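# Set block flat on rack rails, pull rope onto table

## Task

Put the block down so it rests flat across both of the rack's rails, and by the end have the rope, which starts draped over the table's edge, lying entirely on the table with no part hanging over.

## Robot and tools

Robot: two arms, left_arm (carrying a left hand) and right_arm (carrying a right hand). Calibrated bases in the scene frame: left_arm at (-0.019, +0.434, 0) m, right_arm at (-0.042, -0.350, 0) m, both nearly unrotated. Scene frame: origin at table-top height midway between the nominal bases, +z up, +x outward over the table, +y toward left_arm. Image sides do not follow arm names. Cameras: cam_high (504x504), cam_left_wrist and cam_right_wrist (672x504, fisheye).

The 28-number row (used by execute_actions and move): every entry in [-1, 1], always all 28 even if one arm is idle. Numbers 1-14 belong to left_arm, 15-28 to right_arm. For each arm: dx, dy, dz, rx, ry, rz, then thumb_turn, thumb_bend, index, middle, ring, little, force_limit, speed. The six pose numbers are offsets, not poses: they are measured from that arm's Hand target as it stood when the action or move began, along scene-frame axes; 1.0 equals 0.6 m for dx/dy/dz and 180 degrees for rx/ry/rz, which together form one rotation vector turning about the Hand target's position. Sending six zeros re-commands the current Hand target. The six hand numbers are absolute motor targets: -1 open (thumb beside palm / straight, fingers straight), +1 closed (thumb in front of palm / fully bent, fingers curled). force_limit maps -1..+1 to roughly 0..10 N at the fingertip (0..15 N for the two thumb motors); speed rises from near zero at -1 to full at +0.48 and stays full above. No value means 'unchanged': to keep a hand as is, resend the last eight numbers you sent it (if none sent yet, its hand_measured plus hand_force_limit and hand_speed).

execute_actions(actions, cameras): actions is a list of actions; each action is a list of up to 15 rows, one per 1/30 s step, and a short list holds its final row. Every row in an action counts from the action's starting Hand target, not from the prior row; each new action starts from the updated Hand target, so repeating an offset moves further. Images return only for an empty actions list (all cameras) or when cameras names them (["all"], [] for none).

move(target, speed, blend, stop_force, zero, blocking, cameras): straight-line hand path. target is one row or up to 15 rows; every row's offsets count from the same starting Hand targets. speed: m/s, 0.002 to 3.6, default 0.25 (turns capped at twice that in rad/s); one value or one per target. blend: corner rounding in m for lists, 0 means stop at each. stop_force: 3 to 120 N, one value for both arms; ends an arm's path when its wrist sensor feels that much push against its motion; unreliable when the hand turns, and omit it when backing away from a contact. zero (default true) re-zeros before the move. blocking=false returns after about 0.5 s while motion continues (not allowed with stop_force). Paths do not avoid obstacles or the other arm; fast moves lag, overshoot and hit harder. Avoid routing near an arm's own base. Hand-number changes in list targets apply on arrival. The 'move:' result line reports done, off_target, moving, held or fault, plus limits (paced = pose clipped, held = steps withheld); unnamed arms ended within 3 mm and 2 degrees.

wait(seconds 0-10), stop() brakes a running move, zoom_image(camera, region [x0,y0,x1,y1] pixels, at most 504x504) on the newest image, show_instructions() shows reference pages, zero_wrist_force(arm) re-zeros that wrist sensor, finished_scene(scene) ends the scene irreversibly.

Results: end_effector_position (m), end_effector_quat_wxyz, velocities, in the scene frame, possibly off by a few cm. Hand target is the last commanded pose after clipping; the hand often rests short and the next command asks again. Orientation commands are clipped to within 32 degrees of the measured one each step. hand_measured, hand_stopped_by (moving, target, force, stalled, fault) and hand_load_n (positive = finger pushed open) list six values in motor order. Wrist force/torque are in the end effector's axes, plus a line with the peak since last shown. Joint torques include the arm's own weight.

Hand point: 0.05 m in front of the palm, 0.15 m from the wrist face. Its +z runs along straight fingers (which reach 0.06-0.07 m past it), +y out of the palm, +x across the palm away from the thumb on the right hand, toward it on the left. A wrist bracket on the little-finger side can strike things; with fingers level the wrist may hang up to 0.11 m (palm down) or 0.23 m (palm up) below the point. A thumb-opposed grip fits objects about 0.035-0.065 m thick (handles down to 0.025 m). Close at speed -0.94 or lower for gentle grips; to squeeze harder raise force_limit and send a more-closed target.

Avoid: dropping parts or releasing them while moving, anything falling or being left off the table, fast impacts, pushing targets past firm contact (the arms are stiff). An arm faults and halts for 10 s if contact torque hits its limit (141 N m for the big joints, 26.3 N m per wrist joint) or outside force reaches about 150 N. Never let arms press on each other, and never close one hand on the other's fingers. Motors warn at 70 °C and brake at 85 °C; limit long stretched holds or pushing toward unreachable poses. Loose objects may occasionally be nudged by outside disturbances.

Each tool is called after "Call:" by a JSON object that holds its "fn" and its "kwargs", one argument or row to a line.

Reference images:

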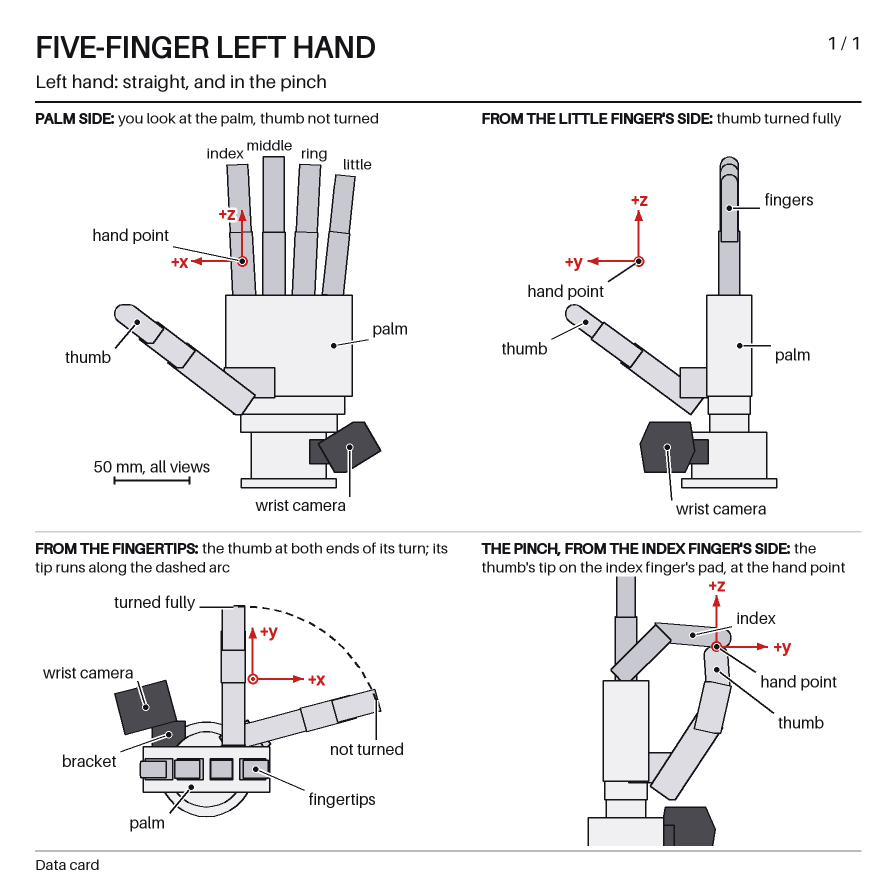

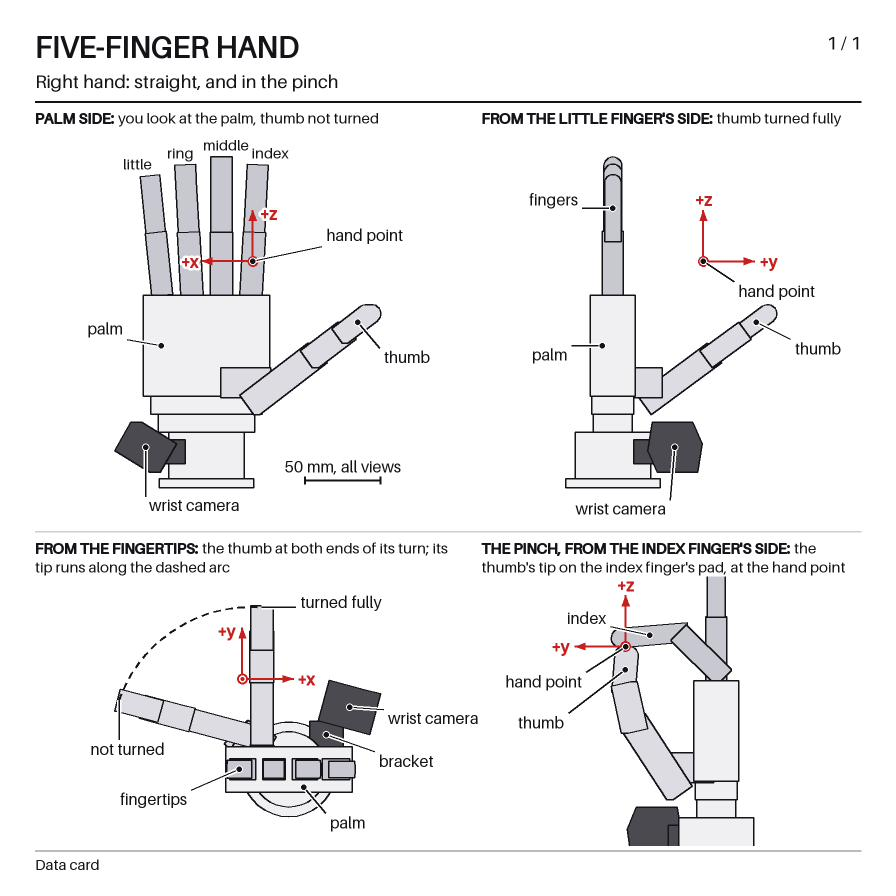

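## Session

Call:
{"fn": "execute_actions", "kwargs": {
  "actions": []
}}

Scene clock: 0.00 s.
left_arm: end_effector_position=(+0.4225, +0.0656, +0.3490) hand_measured=(-1.000, -1.000, -1.000, -1.000, -1.000, -1.000) hand_load_n=(+0.0, +0.0, +0.0, +0.0, +0.0, +0.0) hand_stopped_by=(target, target, target, target, target, target) hand_force_limit=0.00 hand_speed=-0.80 end_effector_quat_wxyz=(-0.095, +0.758, +0.221, -0.606) | right_arm: end_effector_position=(+0.6711, -0.2926, +0.3668) hand_measured=(-1.000, -1.000, -1.000, -1.000, -1.000, -1.000) hand_load_n=(+0.0, +0.0, +0.0, +0.0, +0.0, +0.0) hand_stopped_by=(target, target, target, target, target, target) hand_force_limit=0.00 hand_speed=-0.80 end_effector_quat_wxyz=(-0.485, +0.766, +0.266, +0.328)
Joint positions: left_arm=[2.887 -2.542 -0.692 0.358 -1.217 1.037] | right_arm=[-0.466 -0.693 0.636 2.114 0.363 0.128]
Joint velocities: within noise
Joint torques (N m): no reading
Motor temperatures (°C): left_arm=[35 38 39 39 39 36] | right_arm=[32 38 27 40 41 35]
Wrist force (N): no reading
Wrist torque (N m): no reading
Wrist force, peak (N): no reading
Hand target: left_arm +0.4225, +0.0656, +0.3490; -0.095, +0.758, +0.221, -0.606 | right_arm +0.6711, -0.2926, +0.3668; -0.485, +0.766, +0.266, +0.328

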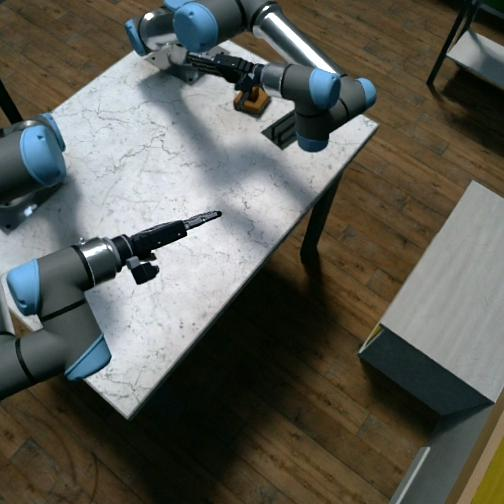

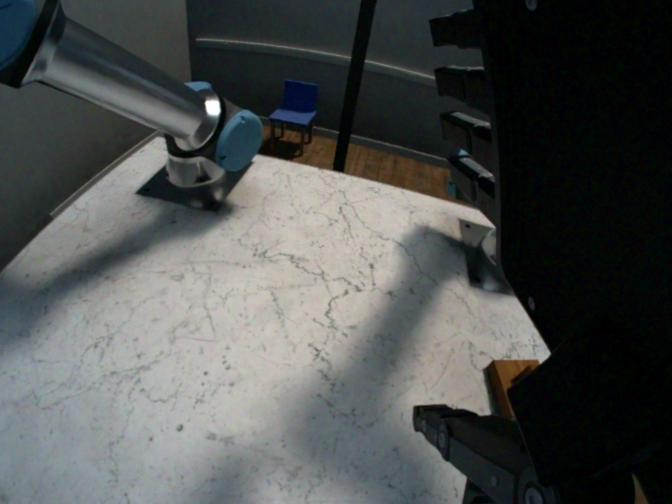

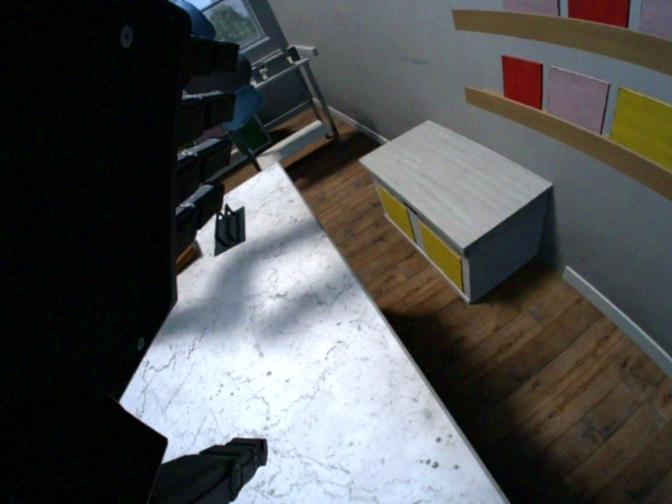

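Call:
{"fn": "zoom_image", "kwargs": {
  "camera": "cam_high",
  "region": [210, 50, 330, 170]
}}

Scaled by 4.200 from the camera's 504x504 image, which has a finer 720x720 frame.

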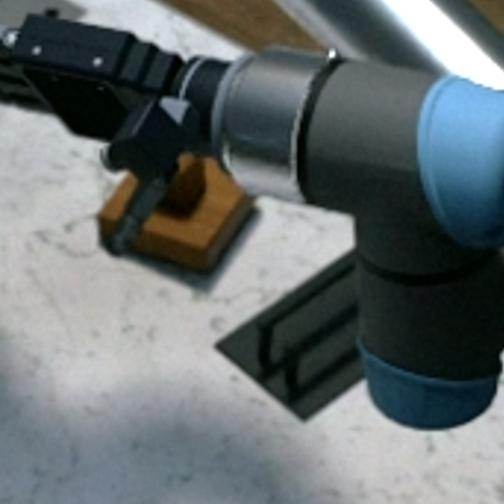

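Call:
{"fn": "move", "kwargs": {
  "target": [
    [-0.02,0.5,0.1,0.18,0.09,0.28,-1,-1,-1,-1,-1,-1,0,-0.8,0,0,0,0,0,0,-1,-1,-1,-1,-1,-1,0,-0.8],
    [-0.02,0.99,-0.18,0.3577,0.1838,0.5706,-1,-1,-1,-1,-1,-1,0,-0.8,0,0,0,0,0,0,-1,-1,-1,-1,-1,-1,0,-0.8]
  ],
  "speed": 0.4,
  "blend": 0.1,
  "cameras": ["all"]
}}

Scene clock: 25.00 s.
left_arm: end_effector_position=(+0.4104, +0.6594, +0.2410) hand_measured=(-1.000, -1.000, -1.000, -1.000, -1.000, -1.000) hand_load_n=(-0.5, +0.0, +0.0, +0.0, +0.0, +0.0) hand_stopped_by=(target, target, target, target, target, target) hand_force_limit=0.00 hand_speed=-0.80 end_effector_quat_wxyz=(+0.000, +0.000, +0.906, -0.423) | right_arm: end_effector_position=(+0.6711, -0.2926, +0.3668) hand_measured=(-1.000, -1.000, -1.000, -1.000, -1.000, -1.000) hand_load_n=(+0.0, +0.0, +0.0, +0.0, +0.0, +0.0) hand_stopped_by=(target, target, target, target, target, target) hand_force_limit=0.00 hand_speed=-0.80 end_effector_quat_wxyz=(-0.485, +0.766, +0.266, +0.328)
Joint positions: left_arm=[4.039 -2.277 -1.139 1.089 -1.084 -0.46] | right_arm=[-0.466 -0.693 0.636 2.114 0.363 0.128]
Joint torques (N m): left_arm=[12.37 40.93 25.05 -0.84 -1.08 -1.17] | right_arm=[-0.27 -53.42 -19.48 2.64 -1.3 0.07]
Wrist force (N): left_arm=[-1.0 0.2 -0.3] | right_arm=[-0.2 0.2 0.0]
Wrist torque (N m): left_arm=[0.03 0.05 0.01] | right_arm=[0.03 0.03 -0.02]
Wrist force, peak (N): left_arm=[-1.0 1.1 -1.0] | right_arm=[-0.4 0.3 0.1]
Hand target: left_arm +0.4105, +0.6596, +0.2410; +0.000, +0.000, +0.906, -0.423 | right_arm +0.6711, -0.2926, +0.3668; -0.485, +0.766, +0.266, +0.328
Off the commanded pose: left_arm 0.000 m, 0 deg | right_arm 0.000 m, 0 deg.
move: done

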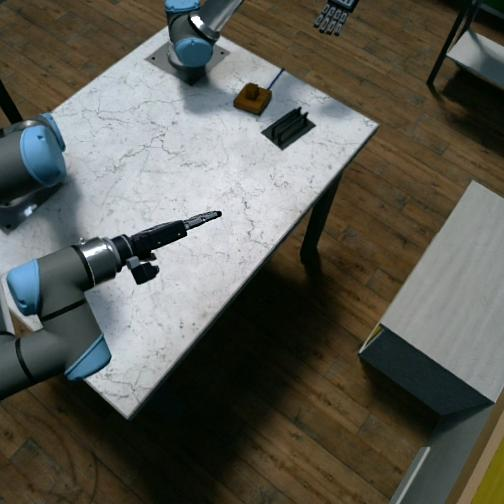

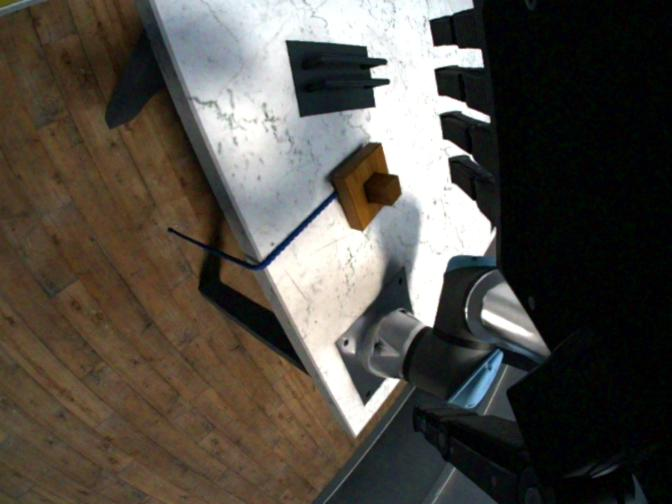

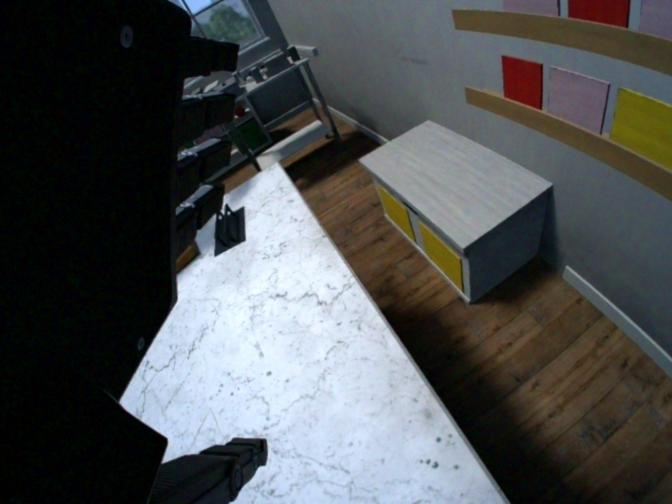

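Call:
{"fn": "zoom_image", "kwargs": {
  "camera": "cam_left_wrist",
  "region": [130, 100, 430, 300]
}}

Call:
{"fn": "zoom_image", "kwargs": {
  "camera": "cam_high",
  "region": [220, 50, 340, 160]
}}

Call:
{"fn": "zoom_image", "kwargs": {
  "camera": "cam_left_wrist",
  "region": [270, 20, 430, 140]
}}

Scaled by 1.680 from the camera's 672x504 image, which has a finer 960x720 frame.

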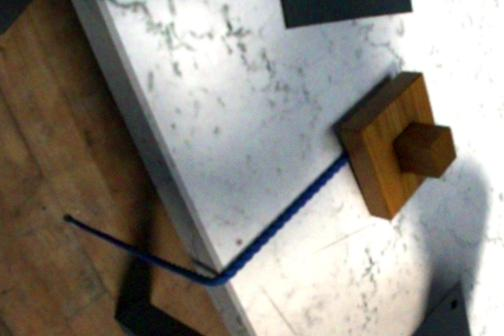

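Scaled by 4.200 from the camera's 504x504 image, which has a finer 720x720 frame.

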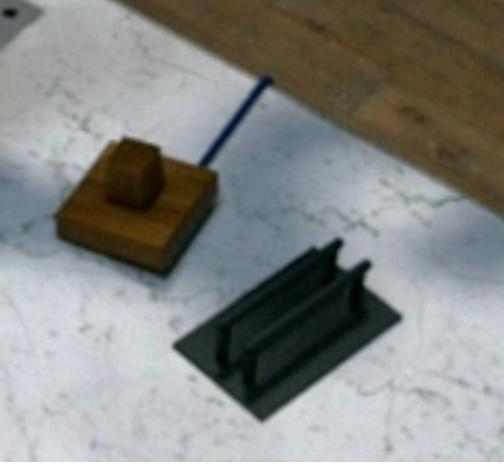

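Scaled by 3.150 from the camera's 672x504 image, which has a finer 960x720 frame.

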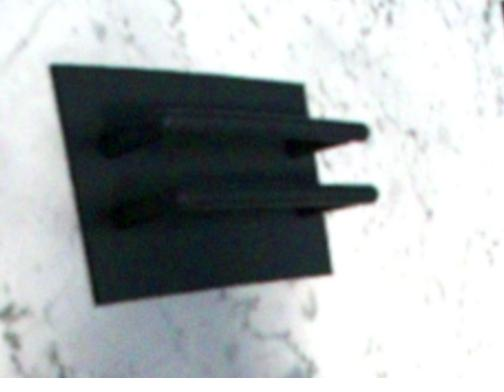

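Call:
{"fn": "move", "kwargs": {
  "target": [-0.067,0.1,-0.07,-0.3166,-0.363,-0.6091,-1,-1,-1,-1,-1,-1,0,-0.8,0,0,0,0,0,0,-1,-1,-1,-1,-1,-1,0,-0.8],
  "speed": 0.35,
  "cameras": ["all"]
}}

Scene clock: 133.40 s.
left_arm: end_effector_position=(+0.3703, +0.7195, +0.1990) hand_measured=(-1.000, -1.000, -1.000, -1.000, -1.000, -1.000) hand_load_n=(+0.0, +0.0, +0.5, -0.5, +0.0, +0.0) hand_stopped_by=(target, target, target, target, target, target) hand_force_limit=0.00 hand_speed=-0.80 end_effector_quat_wxyz=(+0.086, +0.853, +0.150, -0.493) | right_arm: end_effector_position=(+0.6711, -0.2926, +0.3668) hand_measured=(-1.000, -1.000, -1.000, -1.000, -1.000, -1.000) hand_load_n=(+0.0, +0.0, +0.0, +0.0, +0.0, +0.0) hand_stopped_by=(target, target, target, target, target, target) hand_force_limit=0.00 hand_speed=-0.80 end_effector_quat_wxyz=(-0.485, +0.766, +0.266, +0.328)
Joint positions: left_arm=[3.953 -2.585 -0.867 0.887 -1.983 1.825] | right_arm=[-0.466 -0.693 0.636 2.114 0.363 0.128]
Joint torques (N m): left_arm=[-10.88 66.11 25.05 -0.6 -1.82 2.26] | right_arm=[0.27 -53.86 -19.03 2.66 -1.2 0.21]
Wrist force (N): left_arm=[-0.6 0.0 -0.4] | right_arm=[-0.2 0.0 -0.1]
Wrist torque (N m): left_arm=[-0.01 0.07 -0.18] | right_arm=[0.01 0.03 -0.01]
Wrist force, peak (N): left_arm=[-1.5 0.1 -0.8] | right_arm=[-0.3 0.0 0.5]
Hand target: left_arm +0.3703, +0.7196, +0.1990; +0.086, +0.853, +0.150, -0.493 | right_arm +0.6711, -0.2926, +0.3668; -0.485, +0.766, +0.266, +0.328
Off the commanded pose: left_arm 0.000 m, 0 deg | right_arm 0.000 m, 0 deg.
move: done

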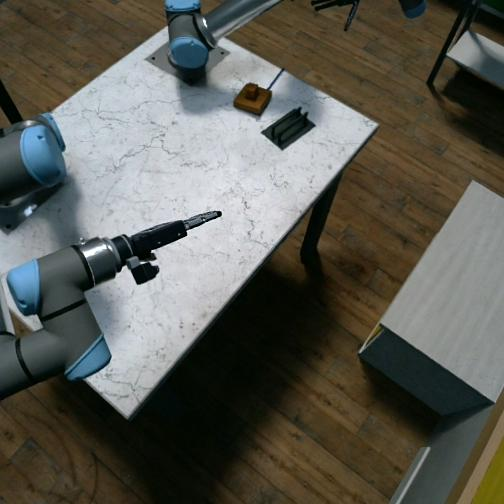

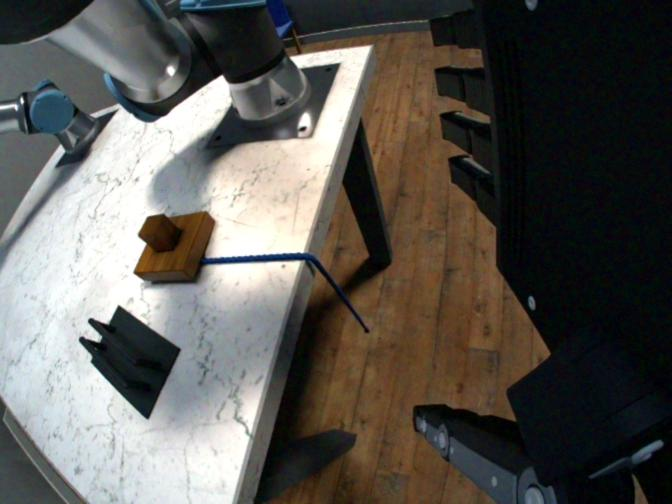

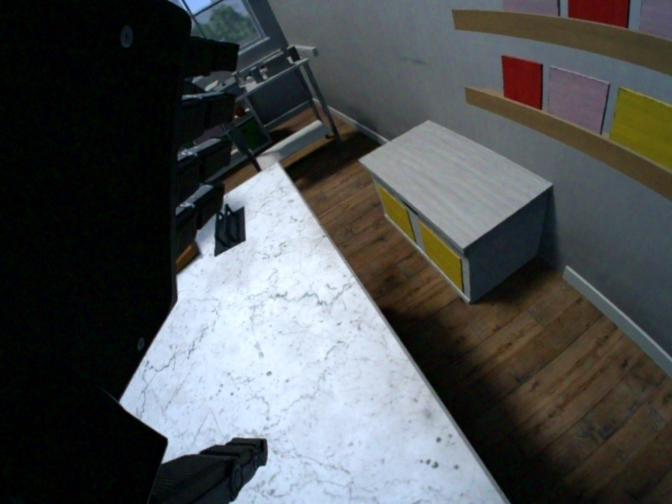

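Call:
{"fn": "zoom_image", "kwargs": {
  "camera": "cam_left_wrist",
  "region": [120, 200, 380, 350]
}}

Call:
{"fn": "zoom_image", "kwargs": {
  "camera": "cam_left_wrist",
  "region": [170, 220, 250, 300]
}}

Scaled by 1.938 from the camera's 672x504 image, which has a finer 960x720 frame.

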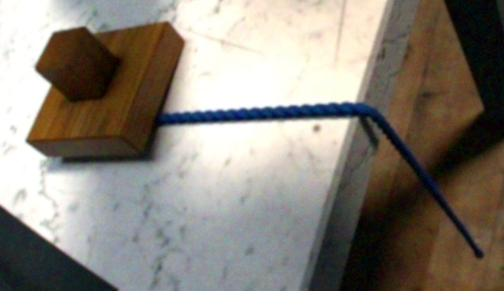

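Scaled by 6.300 from the camera's 672x504 image, which has a finer 960x720 frame.

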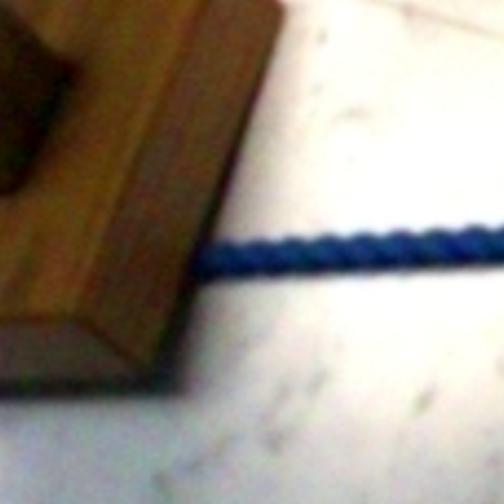

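Call:
{"fn": "move", "kwargs": {
  "target": [-0.0905,-0.0327,-0.29,0,0,0,1,0,-0.55,-0.55,-1,-1,0,0.0,0,0,0,0,0,0,-1,-1,-1,-1,-1,-1,0,-0.8],
  "speed": 0.25,
  "cameras": ["cam_high","cam_left_wrist"]
}}

Call:
{"fn": "zoom_image", "kwargs": {
  "camera": "cam_left_wrist",
  "region": [170, 150, 490, 390]
}}

Scene clock: 199.60 s.
left_arm: end_effector_position=(+0.3160, +0.6999, +0.0251) hand_measured=(+1.000, +0.000, -0.550, -0.550, -1.000, -1.000) hand_load_n=(+0.0, +0.0, +0.0, +0.0, +0.0, +0.0) hand_stopped_by=(target, target, target, target, target, target) hand_force_limit=0.00 hand_speed=0.00 end_effector_quat_wxyz=(+0.086, +0.853, +0.150, -0.493) | right_arm: end_effector_position=(+0.6711, -0.2926, +0.3668) hand_measured=(-1.000, -1.000, -1.000, -1.000, -1.000, -1.000) hand_load_n=(+0.0, +0.0, +0.0, +0.0, +0.0, +0.0) hand_stopped_by=(target, target, target, target, target, target) hand_force_limit=0.00 hand_speed=-0.80 end_effector_quat_wxyz=(-0.485, +0.766, +0.266, +0.328)
Joint positions: left_arm=[3.995 -2.686 -1.166 1.298 -2.019 1.851] | right_arm=[-0.466 -0.693 0.636 2.114 0.363 0.128]
Joint torques (N m): left_arm=[12 49.18 6.04 -0.84 -1.78 1.79] | right_arm=[0.23 -53.76 -18.59 2.64 -1.21 0.09]
Wrist force (N): left_arm=[-0.6 0.1 -0.4] | right_arm=[0.0 -0.1 0.0]
Wrist torque (N m): left_arm=[0.01 0.08 -0.19] | right_arm=[-0.01 0.00 -0.01]
Wrist force, peak (N): left_arm=[-1.4 0.3 -1.1] | right_arm=[-0.3 -0.1 -0.4]
Hand target: left_arm +0.3160, +0.6999, +0.0250; +0.086, +0.853, +0.150, -0.493 | right_arm +0.6711, -0.2926, +0.3668; -0.485, +0.766, +0.266, +0.328
Off the commanded pose: left_arm 0.000 m, 0 deg | right_arm 0.000 m, 0 deg.
move: done
Images, in order (width x height): cam_high 504x504, cam_left_wrist 672x504.

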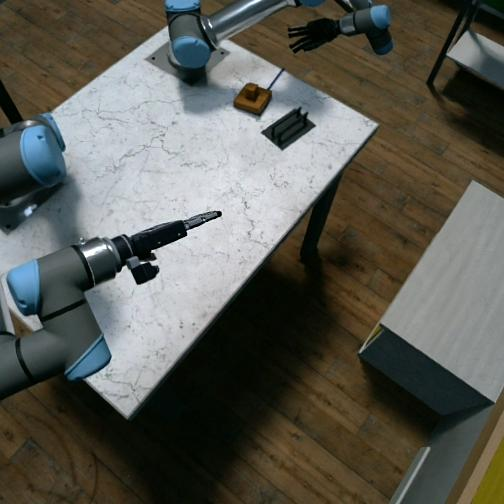

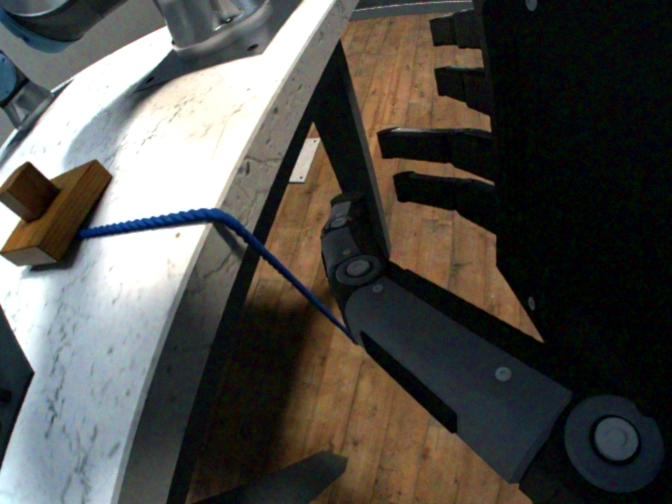

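Scaled by 1.575 from the camera's 672x504 image, which has a finer 960x720 frame.

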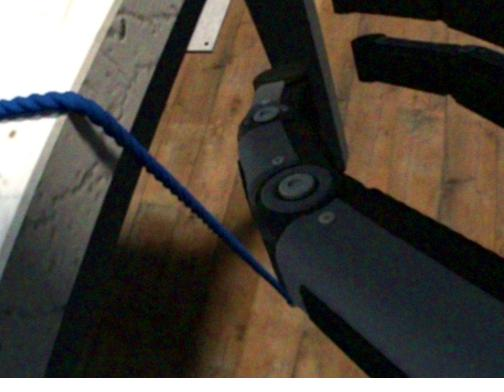

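Call:
{"fn": "move", "kwargs": {
  "target": [
    [0.0017,-0.02,-0.187,0,0,0,1,0,-0.55,-0.55,-1,-1,0,0.0,0,0,0,0,0,0,-1,-1,-1,-1,-1,-1,0,-0.8],
    [0.0017,-0.095,-0.187,0,0,0,1,0,-0.55,-0.55,-1,-1,0,0.0,0,0,0,0,0,0,-1,-1,-1,-1,-1,-1,0,-0.8]
  ],
  "speed": 0.12,
  "blend": 0.01,
  "cameras": ["cam_high","cam_left_wrist"]
}}

Call:
{"fn": "zoom_image", "kwargs": {
  "camera": "cam_left_wrist",
  "region": [170, 100, 490, 340]
}}

Scene clock: 233.57 s.
left_arm: end_effector_position=(+0.3170, +0.6431, -0.0872) hand_measured=(+1.000, +0.000, -0.550, -0.550, -1.000, -1.000) hand_load_n=(+0.0, +0.0, +0.0, +0.0, +0.0, +0.0) hand_stopped_by=(target, target, target, target, target, target) hand_force_limit=0.00 hand_speed=0.00 end_effector_quat_wxyz=(+0.086, +0.853, +0.150, -0.493) | right_arm: end_effector_position=(+0.6711, -0.2926, +0.3668) hand_measured=(-1.000, -1.000, -1.000, -1.000, -1.000, -1.000) hand_load_n=(+0.0, +0.0, +0.0, +0.0, +0.0, +0.0) hand_stopped_by=(target, target, target, target, target, target) hand_force_limit=0.00 hand_speed=-0.80 end_effector_quat_wxyz=(-0.485, +0.766, +0.266, +0.328)
Joint positions: left_arm=[3.932 -2.834 -1.222 1.486 -1.965 1.813] | right_arm=[-0.466 -0.693 0.636 2.114 0.363 0.128]
Joint torques (N m): left_arm=[-10.21 63.44 2.23 -0.67 1.48 -0.93] | right_arm=[0.23 -54.49 -18.85 2.63 -1.18 0.16]
Wrist force (N): left_arm=[-0.4 -0.2 -0.6] | right_arm=[0.0 0.1 -0.2]
Wrist torque (N m): left_arm=[-0.03 0.03 -0.03] | right_arm=[0.02 -0.01 0.01]
Wrist force, peak (N): left_arm=[-1.2 0.1 -0.5] | right_arm=[-0.5 0.1 -0.2]
Hand target: left_arm +0.3170, +0.6429, -0.0872; +0.086, +0.853, +0.150, -0.493 | right_arm +0.6711, -0.2926, +0.3668; -0.485, +0.766, +0.266, +0.328
Off the commanded pose: left_arm 0.000 m, 0 deg | right_arm 0.000 m, 0 deg.
move: done
Images, in order (width x height): cam_high 504x504, cam_left_wrist 672x504.

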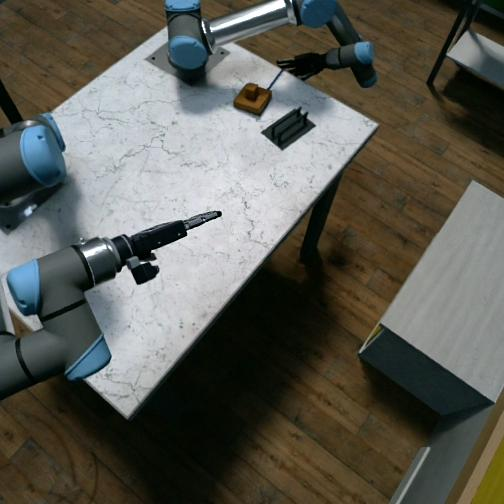

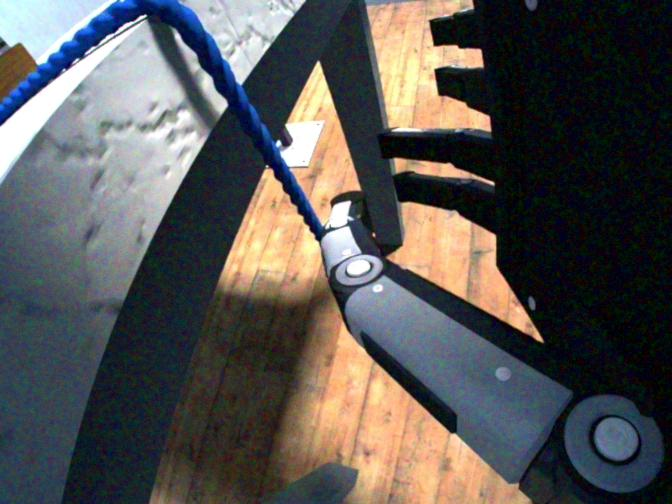

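Scaled by 1.575 from the camera's 672x504 image, which has a finer 960x720 frame.

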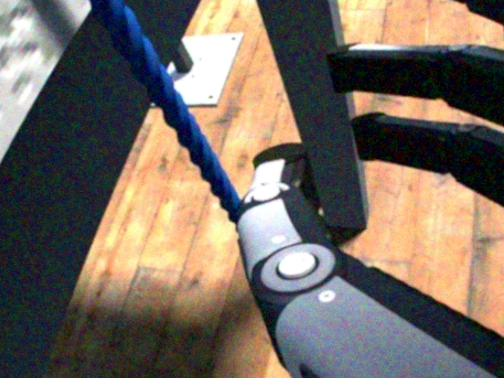

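Call:
{"fn": "move", "kwargs": {
  "target": [0.01,-0.052,0,0,0,0,1,0,-0.55,-0.55,-1,-1,0,0.0,0,0,0,0,0,0,-1,-1,-1,-1,-1,-1,0,-0.8],
  "speed": 0.05,
  "stop_force": 6,
  "cameras": ["cam_left_wrist"]
}}

Call:
{"fn": "zoom_image", "kwargs": {
  "camera": "cam_left_wrist",
  "region": [230, 100, 470, 280]
}}

Scene clock: 252.70 s.
left_arm: end_effector_position=(+0.3230, +0.6117, -0.0872) hand_measured=(+1.000, +0.000, -0.550, -0.550, -1.000, -1.000) hand_load_n=(+0.0, +0.0, +0.0, +0.0, +0.0, +0.0) hand_stopped_by=(target, target, target, target, target, target) hand_force_limit=0.00 hand_speed=0.00 end_effector_quat_wxyz=(+0.086, +0.853, +0.150, -0.493) | right_arm: end_effector_position=(+0.6711, -0.2926, +0.3668) hand_measured=(-1.000, -1.000, -1.000, -1.000, -1.000, -1.000) hand_load_n=(+0.0, +0.0, +0.0, +0.0, +0.0, +0.0) hand_stopped_by=(target, target, target, target, target, target) hand_force_limit=0.00 hand_speed=-0.80 end_effector_quat_wxyz=(-0.485, +0.766, +0.266, +0.328)
Joint positions: left_arm=[3.886 -2.816 -1.272 1.509 -1.927 1.787] | right_arm=[-0.466 -0.693 0.636 2.114 0.363 0.128]
Joint torques (N m): left_arm=[-10.54 63.2 1.68 -0.68 1.48 -1] | right_arm=[0.23 -54.21 -18.37 2.5 -1.02 0.2]
Wrist force (N): left_arm=[-0.6 0.3 -0.1] | right_arm=[-0.1 -0.1 0.1]
Wrist torque (N m): left_arm=[0.01 0.07 -0.08] | right_arm=[-0.02 0.01 -0.01]
Wrist force, peak (N): left_arm=[-1.1 0.2 -0.4] | right_arm=[-0.4 -0.3 -0.2]
Hand target: left_arm +0.3230, +0.6117, -0.0872; +0.086, +0.853, +0.150, -0.493 | right_arm +0.6711, -0.2926, +0.3668; -0.485, +0.766, +0.266, +0.328
Off the commanded pose: left_arm 0.000 m, 0 deg | right_arm 0.000 m, 0 deg.
move: done
Images, in order (width x height): cam_left_wrist 672x504.

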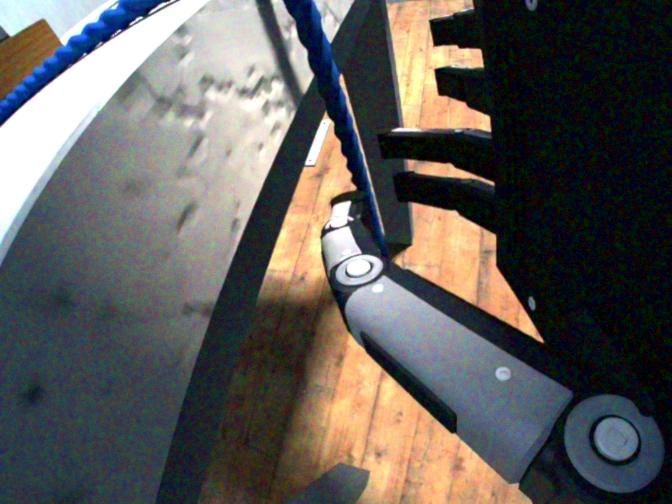

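Scaled by 2.100 from the camera's 672x504 image, which has a finer 960x720 frame.

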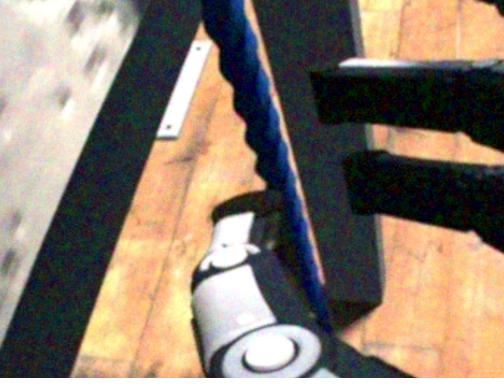

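Call:
{"fn": "move", "kwargs": {
  "target": [0.01,0,0,0,0,0,1,0,-0.55,-0.55,-1,-1,0,0.0,0,0,0,0,0,0,-1,-1,-1,-1,-1,-1,0,-0.8],
  "speed": 0.05
}}

Call:
{"fn": "move", "kwargs": {
  "target": [0,0,0,0,0,0,1,0,0.6,0.6,-1,-1,0.1,-0.75,0,0,0,0,0,0,-1,-1,-1,-1,-1,-1,0,-0.8],
  "speed": 0.05,
  "cameras": ["cam_left_wrist"]
}}

Call:
{"fn": "zoom_image", "kwargs": {
  "camera": "cam_left_wrist",
  "region": [230, 100, 470, 280]
}}

Scene clock: 267.03 s.
left_arm: end_effector_position=(+0.3289, +0.6117, -0.0872) hand_measured=(+1.000, +0.000, -0.550, -0.550, -1.000, -1.000) hand_load_n=(+0.0, +0.5, +0.0, +0.0, +0.0, +0.0) hand_stopped_by=(target, target, target, target, target, target) hand_force_limit=0.00 hand_speed=0.00 end_effector_quat_wxyz=(+0.086, +0.853, +0.150, -0.493) | right_arm: end_effector_position=(+0.6711, -0.2926, +0.3668) hand_measured=(-1.000, -1.000, -1.000, -1.000, -1.000, -1.000) hand_load_n=(+0.0, +0.0, +0.0, +0.0, +0.0, +0.0) hand_stopped_by=(target, target, target, target, target, target) hand_force_limit=0.00 hand_speed=-0.80 end_effector_quat_wxyz=(-0.485, +0.766, +0.266, +0.328)
Joint positions: left_arm=[3.879 -2.823 -1.252 1.495 -1.921 1.783] | right_arm=[-0.466 -0.693 0.636 2.114 0.363 0.128]
Joint torques (N m): left_arm=[-9.82 48.98 17.03 -4.69 1.31 -0.94] | right_arm=[0 -54.53 -18.55 2.57 -1.05 0.17]
Wrist force (N): left_arm=[-0.4 0.3 -0.1] | right_arm=[0.0 0.2 -0.2]
Wrist torque (N m): left_arm=[0.01 0.05 -0.07] | right_arm=[0.05 0.01 0.00]
Wrist force, peak (N): left_arm=[-0.8 0.3 -0.2] | right_arm=[-0.2 0.5 0.2]
Hand target: left_arm +0.3290, +0.6117, -0.0872; +0.086, +0.853, +0.150, -0.493 | right_arm +0.6711, -0.2926, +0.3668; -0.485, +0.766, +0.266, +0.328
Off the commanded pose: left_arm 0.000 m, 0 deg | right_arm 0.000 m, 0 deg.
move: done

Scene clock: 268.47 s.
left_arm: end_effector_position=(+0.3290, +0.6117, -0.0872) hand_measured=(+1.000, +0.000, +0.254, +0.232, -1.000, -1.000) hand_load_n=(+0.0, +1.5, +10.0, +7.0, +0.0, +0.0) hand_stopped_by=(target, target, force, force, target, target) hand_force_limit=0.10 hand_speed=-0.75 end_effector_quat_wxyz=(+0.086, +0.853, +0.150, -0.493) | right_arm: end_effector_position=(+0.6711, -0.2926, +0.3668) hand_measured=(-1.000, -1.000, -1.000, -1.000, -1.000, -1.000) hand_load_n=(+0.5, +0.0, +0.0, +0.0, +0.0, +0.0) hand_stopped_by=(target, target, target, target, target, target) hand_force_limit=0.00 hand_speed=-0.80 end_effector_quat_wxyz=(-0.485, +0.766, +0.266, +0.328)
Joint positions: left_arm=[3.879 -2.824 -1.252 1.495 -1.921 1.783] | right_arm=[-0.466 -0.693 0.636 2.114 0.363 0.128]
Joint torques (N m): left_arm=[-10.24 48.57 17.01 -4.4 0.81 -1.11] | right_arm=[0.49 -54.49 -18.38 2.59 -1.07 0.12]
Wrist force (N): left_arm=[-0.4 0.2 0.0] | right_arm=[-0.1 0.0 0.1]
Wrist torque (N m): left_arm=[0.00 0.04 -0.07] | right_arm=[0.00 0.01 0.00]
Wrist force, peak (N): left_arm=[-0.9 0.4 -0.2] | right_arm=[-0.5 0.1 0.1]
Hand target: left_arm +0.3290, +0.6117, -0.0872; +0.086, +0.853, +0.150, -0.493 | right_arm +0.6711, -0.2926, +0.3668; -0.485, +0.766, +0.266, +0.328
Off the commanded pose: left_arm 0.000 m, 0 deg | right_arm 0.000 m, 0 deg.
move: done
Images, in order (width x height): cam_left_wrist 672x504.

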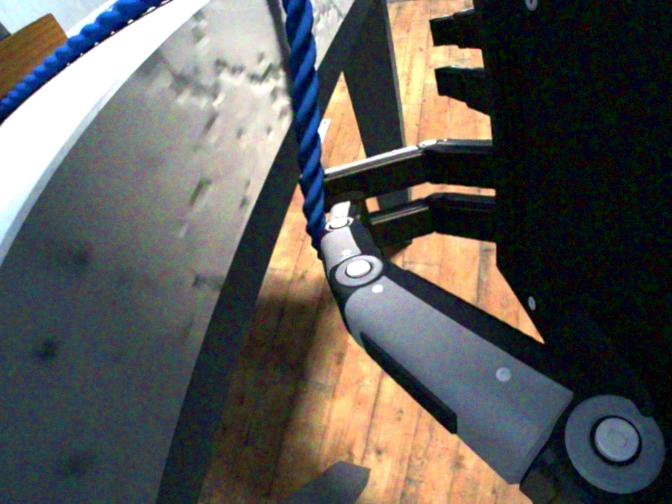

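Scaled by 2.100 from the camera's 672x504 image, which has a finer 960x720 frame.

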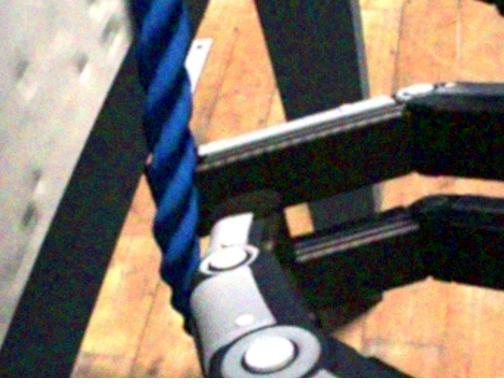

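Call:
{"fn": "move", "kwargs": {
  "target": [
    [0,0.05,0,0,0,0,1,-0.35,0.0,0.0,-1,-1,0.1,-0.3,0,0,0,0,0,0,-1,-1,-1,-1,-1,-1,0,-0.8],
    [-0.005,0.065,-0.071,0,0,0,1,-0.35,0.0,0.0,-1,-1,0.1,-0.3,0,0,0,0,0,0,-1,-1,-1,-1,-1,-1,0,-0.8]
  ],
  "speed": 0.1,
  "cameras": ["cam_left_wrist"]
}}

Call:
{"fn": "zoom_image", "kwargs": {
  "camera": "cam_left_wrist",
  "region": [230, 100, 470, 280]
}}

Scene clock: 285.27 s.
left_arm: end_effector_position=(+0.3260, +0.6507, -0.1296) hand_measured=(+1.000, -0.350, +0.000, +0.000, -1.000, -1.000) hand_load_n=(+0.0, +0.0, +0.0, +0.0, +0.0, +0.0) hand_stopped_by=(target, target, target, target, target, target) hand_force_limit=0.10 hand_speed=-0.30 end_effector_quat_wxyz=(+0.086, +0.853, +0.150, -0.493) | right_arm: end_effector_position=(+0.6711, -0.2926, +0.3668) hand_measured=(-1.000, -1.000, -1.000, -1.000, -1.000, -1.000) hand_load_n=(+0.0, +0.0, +0.0, +0.0, +0.0, +0.0) hand_stopped_by=(target, target, target, target, target, target) hand_force_limit=0.00 hand_speed=-0.80 end_effector_quat_wxyz=(-0.485, +0.766, +0.266, +0.328)
Joint positions: left_arm=[3.929 -2.938 -1.115 1.483 -1.963 1.812] | right_arm=[-0.466 -0.693 0.636 2.114 0.363 0.128]
Joint torques (N m): left_arm=[11.84 50.36 18.16 -0.84 -1.87 1.83] | right_arm=[-0.32 -54.59 -18.12 2.51 -0.91 0.19]
Wrist force (N): left_arm=[-0.7 0.0 -0.4] | right_arm=[-0.2 -0.1 -0.2]
Wrist torque (N m): left_arm=[0.02 0.07 -0.20] | right_arm=[0.00 0.02 -0.01]
Wrist force, peak (N): left_arm=[-1.3 0.0 -0.6] | right_arm=[-0.2 0.4 0.2]
Hand target: left_arm +0.3260, +0.6507, -0.1298; +0.086, +0.853, +0.150, -0.493 | right_arm +0.6711, -0.2926, +0.3668; -0.485, +0.766, +0.266, +0.328
Off the commanded pose: left_arm 0.000 m, 0 deg | right_arm 0.000 m, 0 deg.
move: done
Images, in order (width x height): cam_left_wrist 672x504.

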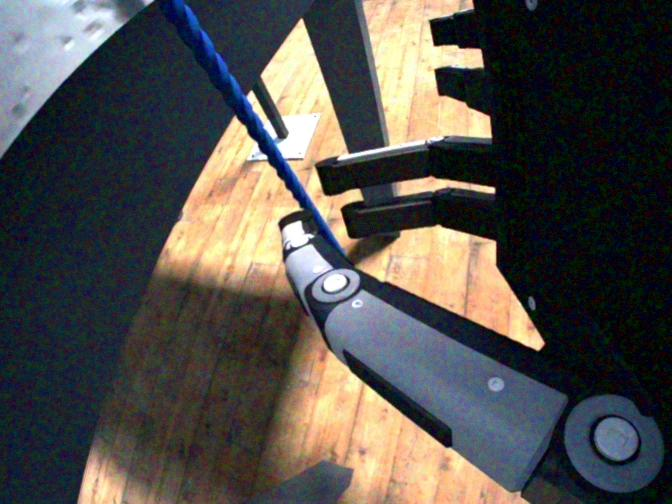

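Scaled by 2.100 from the camera's 672x504 image, which has a finer 960x720 frame.

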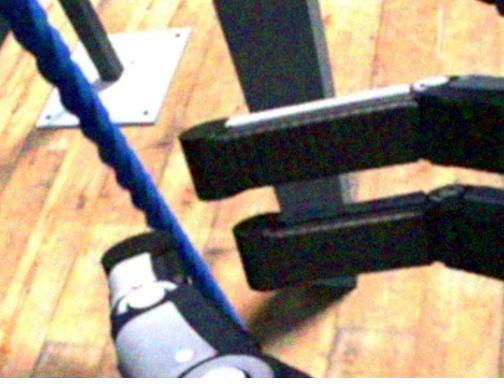

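Call:
{"fn": "move", "kwargs": {
  "target": [
    [-0.028,-0.010,0,0,0,0,1,-0.7,-0.1,-0.1,-1,-1,0.1,-0.3,0,0,0,0,0,0,-1,-1,-1,-1,-1,-1,0,-0.8],
    [-0.0117,-0.056,0,0,0,0,1,-0.7,-0.1,-0.1,-1,-1,0.1,-0.3,0,0,0,0,0,0,-1,-1,-1,-1,-1,-1,0,-0.8]
  ],
  "speed": 0.06,
  "cameras": ["cam_left_wrist"]
}}

Call:
{"fn": "zoom_image", "kwargs": {
  "camera": "cam_left_wrist",
  "region": [230, 100, 470, 280]
}}

Scene clock: 303.60 s.
left_arm: end_effector_position=(+0.3189, +0.6174, -0.1298) hand_measured=(+1.000, -0.700, -0.100, -0.100, -1.000, -1.000) hand_load_n=(+0.0, +0.0, +0.0, +0.0, +0.0, +0.0) hand_stopped_by=(target, target, target, target, target, target) hand_force_limit=0.10 hand_speed=-0.30 end_effector_quat_wxyz=(+0.086, +0.853, +0.150, -0.493) | right_arm: end_effector_position=(+0.6711, -0.2926, +0.3668) hand_measured=(-1.000, -1.000, -1.000, -1.000, -1.000, -1.000) hand_load_n=(+0.0, +0.0, +0.0, +0.0, +0.0, +0.0) hand_stopped_by=(target, target, target, target, target, target) hand_force_limit=0.00 hand_speed=-0.80 end_effector_quat_wxyz=(-0.485, +0.766, +0.266, +0.328)
Joint positions: left_arm=[3.898 -2.902 -1.219 1.545 -1.937 1.794] | right_arm=[-0.466 -0.693 0.636 2.114 0.363 0.128]
Joint torques (N m): left_arm=[-11.19 62.93 1.48 -0.83 1.61 -1.25] | right_arm=[0.47 -55.75 -17.54 2.55 -0.75 0.12]
Wrist force (N): left_arm=[-0.6 -0.3 -0.2] | right_arm=[-0.1 0.3 0.1]
Wrist torque (N m): left_arm=[-0.06 0.06 -0.07] | right_arm=[0.04 0.02 0.00]
Wrist force, peak (N): left_arm=[-1.0 -0.2 -0.5] | right_arm=[-0.5 -0.2 -0.3]
Hand target: left_arm +0.3190, +0.6171, -0.1298; +0.086, +0.853, +0.150, -0.493 | right_arm +0.6711, -0.2926, +0.3668; -0.485, +0.766, +0.266, +0.328
Off the commanded pose: left_arm 0.000 m, 0 deg | right_arm 0.000 m, 0 deg.
move: done
Images, in order (width x height): cam_left_wrist 672x504.

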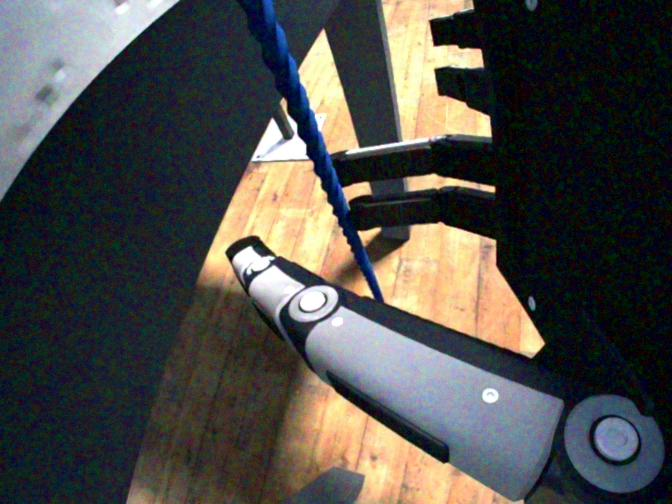

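Scaled by 2.100 from the camera's 672x504 image, which has a finer 960x720 frame.

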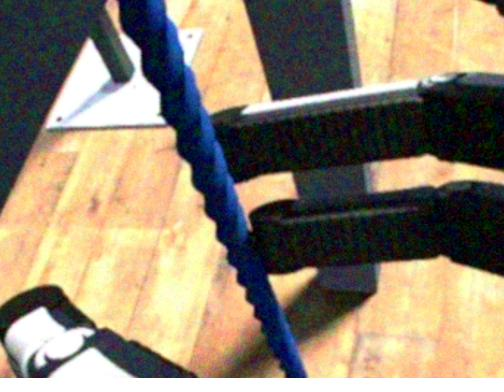

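Call:
{"fn": "move", "kwargs": {
  "target": [0.010,-0.030,0,0,0,0,1,-0.7,-0.1,-0.1,-1,-1,0.1,-0.3,0,0,0,0,0,0,-1,-1,-1,-1,-1,-1,0,-0.8],
  "speed": 0.05,
  "stop_force": 5,
  "cameras": ["cam_left_wrist"]
}}

Call:
{"fn": "zoom_image", "kwargs": {
  "camera": "cam_left_wrist",
  "region": [230, 100, 470, 280]
}}

Scene clock: 314.10 s.
left_arm: end_effector_position=(+0.3250, +0.5991, -0.1298) hand_measured=(+1.000, -0.700, -0.100, -0.100, -1.000, -1.000) hand_load_n=(+0.5, +0.0, +0.0, +0.0, +0.0, +0.0) hand_stopped_by=(target, target, target, target, target, target) hand_force_limit=0.10 hand_speed=-0.30 end_effector_quat_wxyz=(+0.086, +0.853, +0.150, -0.493) | right_arm: end_effector_position=(+0.6711, -0.2926, +0.3668) hand_measured=(-1.000, -1.000, -1.000, -1.000, -1.000, -1.000) hand_load_n=(+0.0, +0.0, +0.0, +0.0, +0.0, +0.0) hand_stopped_by=(target, target, target, target, target, target) hand_force_limit=0.00 hand_speed=-0.80 end_effector_quat_wxyz=(-0.485, +0.766, +0.266, +0.328)
Joint positions: left_arm=[3.868 -2.896 -1.237 1.551 -1.912 1.777] | right_arm=[-0.466 -0.693 0.636 2.114 0.363 0.128]
Joint torques (N m): left_arm=[-10.92 63.22 0.91 -0.77 1.14 -1] | right_arm=[-0.04 -55.5 -17.13 2.39 -0.71 0.15]
Wrist force (N): left_arm=[-0.6 -0.4 -0.2] | right_arm=[-0.1 -0.1 0.0]
Wrist torque (N m): left_arm=[-0.07 0.05 -0.06] | right_arm=[-0.02 0.02 -0.02]
Wrist force, peak (N): left_arm=[-0.9 0.0 -0.3] | right_arm=[-0.4 0.3 -0.1]
Hand target: left_arm +0.3250, +0.5991, -0.1298; +0.086, +0.853, +0.150, -0.493 | right_arm +0.6711, -0.2926, +0.3668; -0.485, +0.766, +0.266, +0.328
Off the commanded pose: left_arm 0.000 m, 0 deg | right_arm 0.000 m, 0 deg.
move: done
Images, in order (width x height): cam_left_wrist 672x504.

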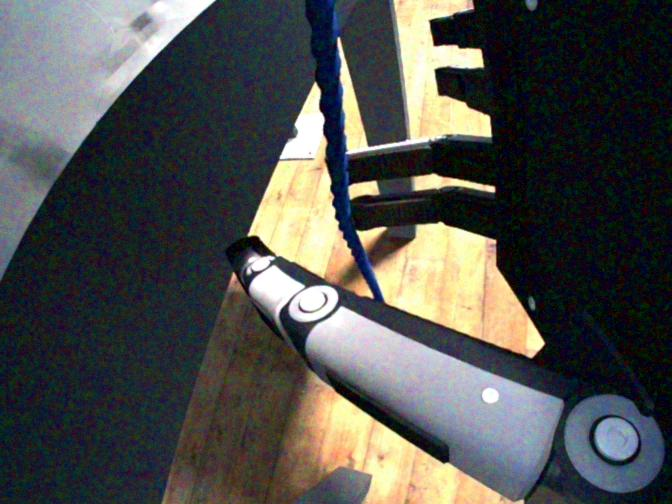

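Scaled by 2.100 from the camera's 672x504 image, which has a finer 960x720 frame.

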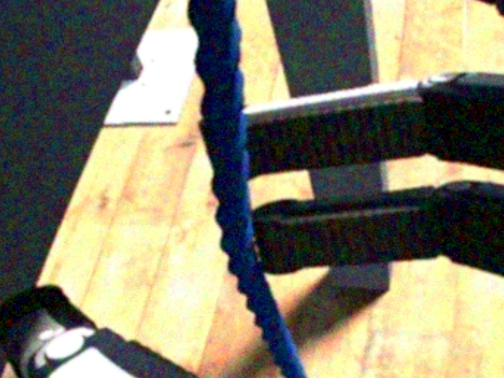

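Call:
{"fn": "move", "kwargs": {
  "target": [
    [-0.0143,0.0392,0,0,0,0,1,-0.7,-0.1,-0.1,-1,-1,0.1,-0.3,0,0,0,0,0,0,-1,-1,-1,-1,-1,-1,0,-0.8],
    [-0.0365,0.0323,0,0,0,0,1,-0.7,-0.1,-0.1,-1,-1,0.1,-0.3,0,0,0,0,0,0,-1,-1,-1,-1,-1,-1,0,-0.8],
    [-0.0222,-0.0068,0,0,0,0,1,-0.7,-0.1,-0.1,-1,-1,0.1,-0.3,0,0,0,0,0,0,-1,-1,-1,-1,-1,-1,0,-0.8]
  ],
  "speed": 0.05,
  "cameras": ["cam_left_wrist"]
}}

Call:
{"fn": "zoom_image", "kwargs": {
  "camera": "cam_left_wrist",
  "region": [230, 100, 470, 280]
}}

Scene clock: 322.53 s.
left_arm: end_effector_position=(+0.3116, +0.5953, -0.1298) hand_measured=(+1.000, -0.700, -0.100, -0.100, -1.000, -1.000) hand_load_n=(+0.0, +0.0, +0.0, +0.0, +0.0, +0.0) hand_stopped_by=(target, target, target, target, target, target) hand_force_limit=0.10 hand_speed=-0.30 end_effector_quat_wxyz=(+0.086, +0.853, +0.150, -0.493) | right_arm: end_effector_position=(+0.6711, -0.2926, +0.3668) hand_measured=(-1.000, -1.000, -1.000, -1.000, -1.000, -1.000) hand_load_n=(+0.0, +0.0, +0.0, +0.0, +0.0, +0.0) hand_stopped_by=(target, target, target, target, target, target) hand_force_limit=0.00 hand_speed=-0.80 end_effector_quat_wxyz=(-0.485, +0.766, +0.266, +0.328)
Joint positions: left_arm=[3.879 -2.878 -1.291 1.589 -1.921 1.783] | right_arm=[-0.466 -0.693 0.636 2.114 0.363 0.128]
Joint torques (N m): left_arm=[-10.35 62.38 1.05 -0.76 1.45 -0.83] | right_arm=[-0.08 -56.13 -16.66 2.45 -0.67 0.21]
Wrist force (N): left_arm=[-0.7 0.1 -0.4] | right_arm=[-0.1 -0.1 0.0]
Wrist torque (N m): left_arm=[0.01 0.08 -0.10] | right_arm=[-0.01 0.01 -0.01]
Wrist force, peak (N): left_arm=[-1.0 -0.5 -0.1] | right_arm=[-0.5 -0.1 0.3]
Hand target: left_arm +0.3116, +0.5951, -0.1298; +0.086, +0.853, +0.150, -0.493 | right_arm +0.6711, -0.2926, +0.3668; -0.485, +0.766, +0.266, +0.328
Off the commanded pose: left_arm 0.000 m, 0 deg | right_arm 0.000 m, 0 deg.
move: done
Images, in order (width x height): cam_left_wrist 672x504.

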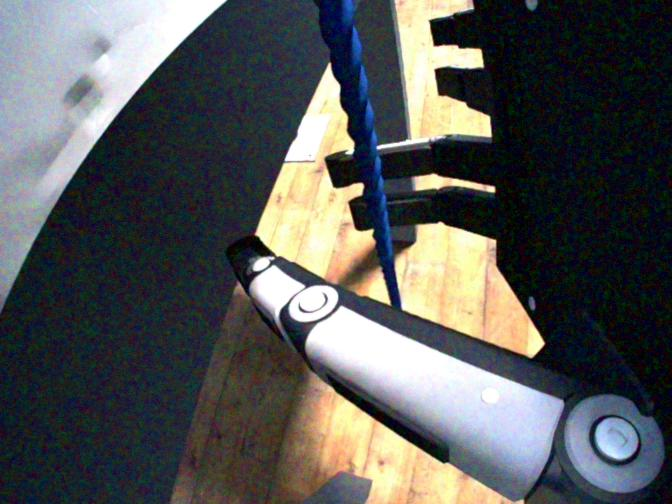

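Scaled by 2.100 from the camera's 672x504 image, which has a finer 960x720 frame.

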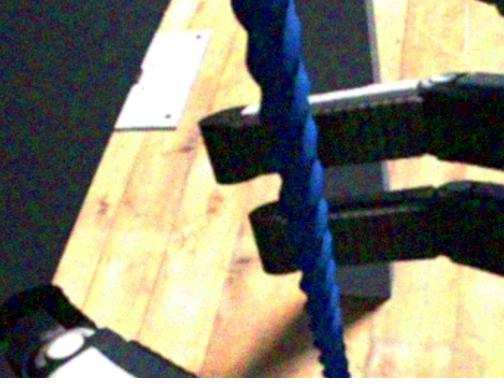

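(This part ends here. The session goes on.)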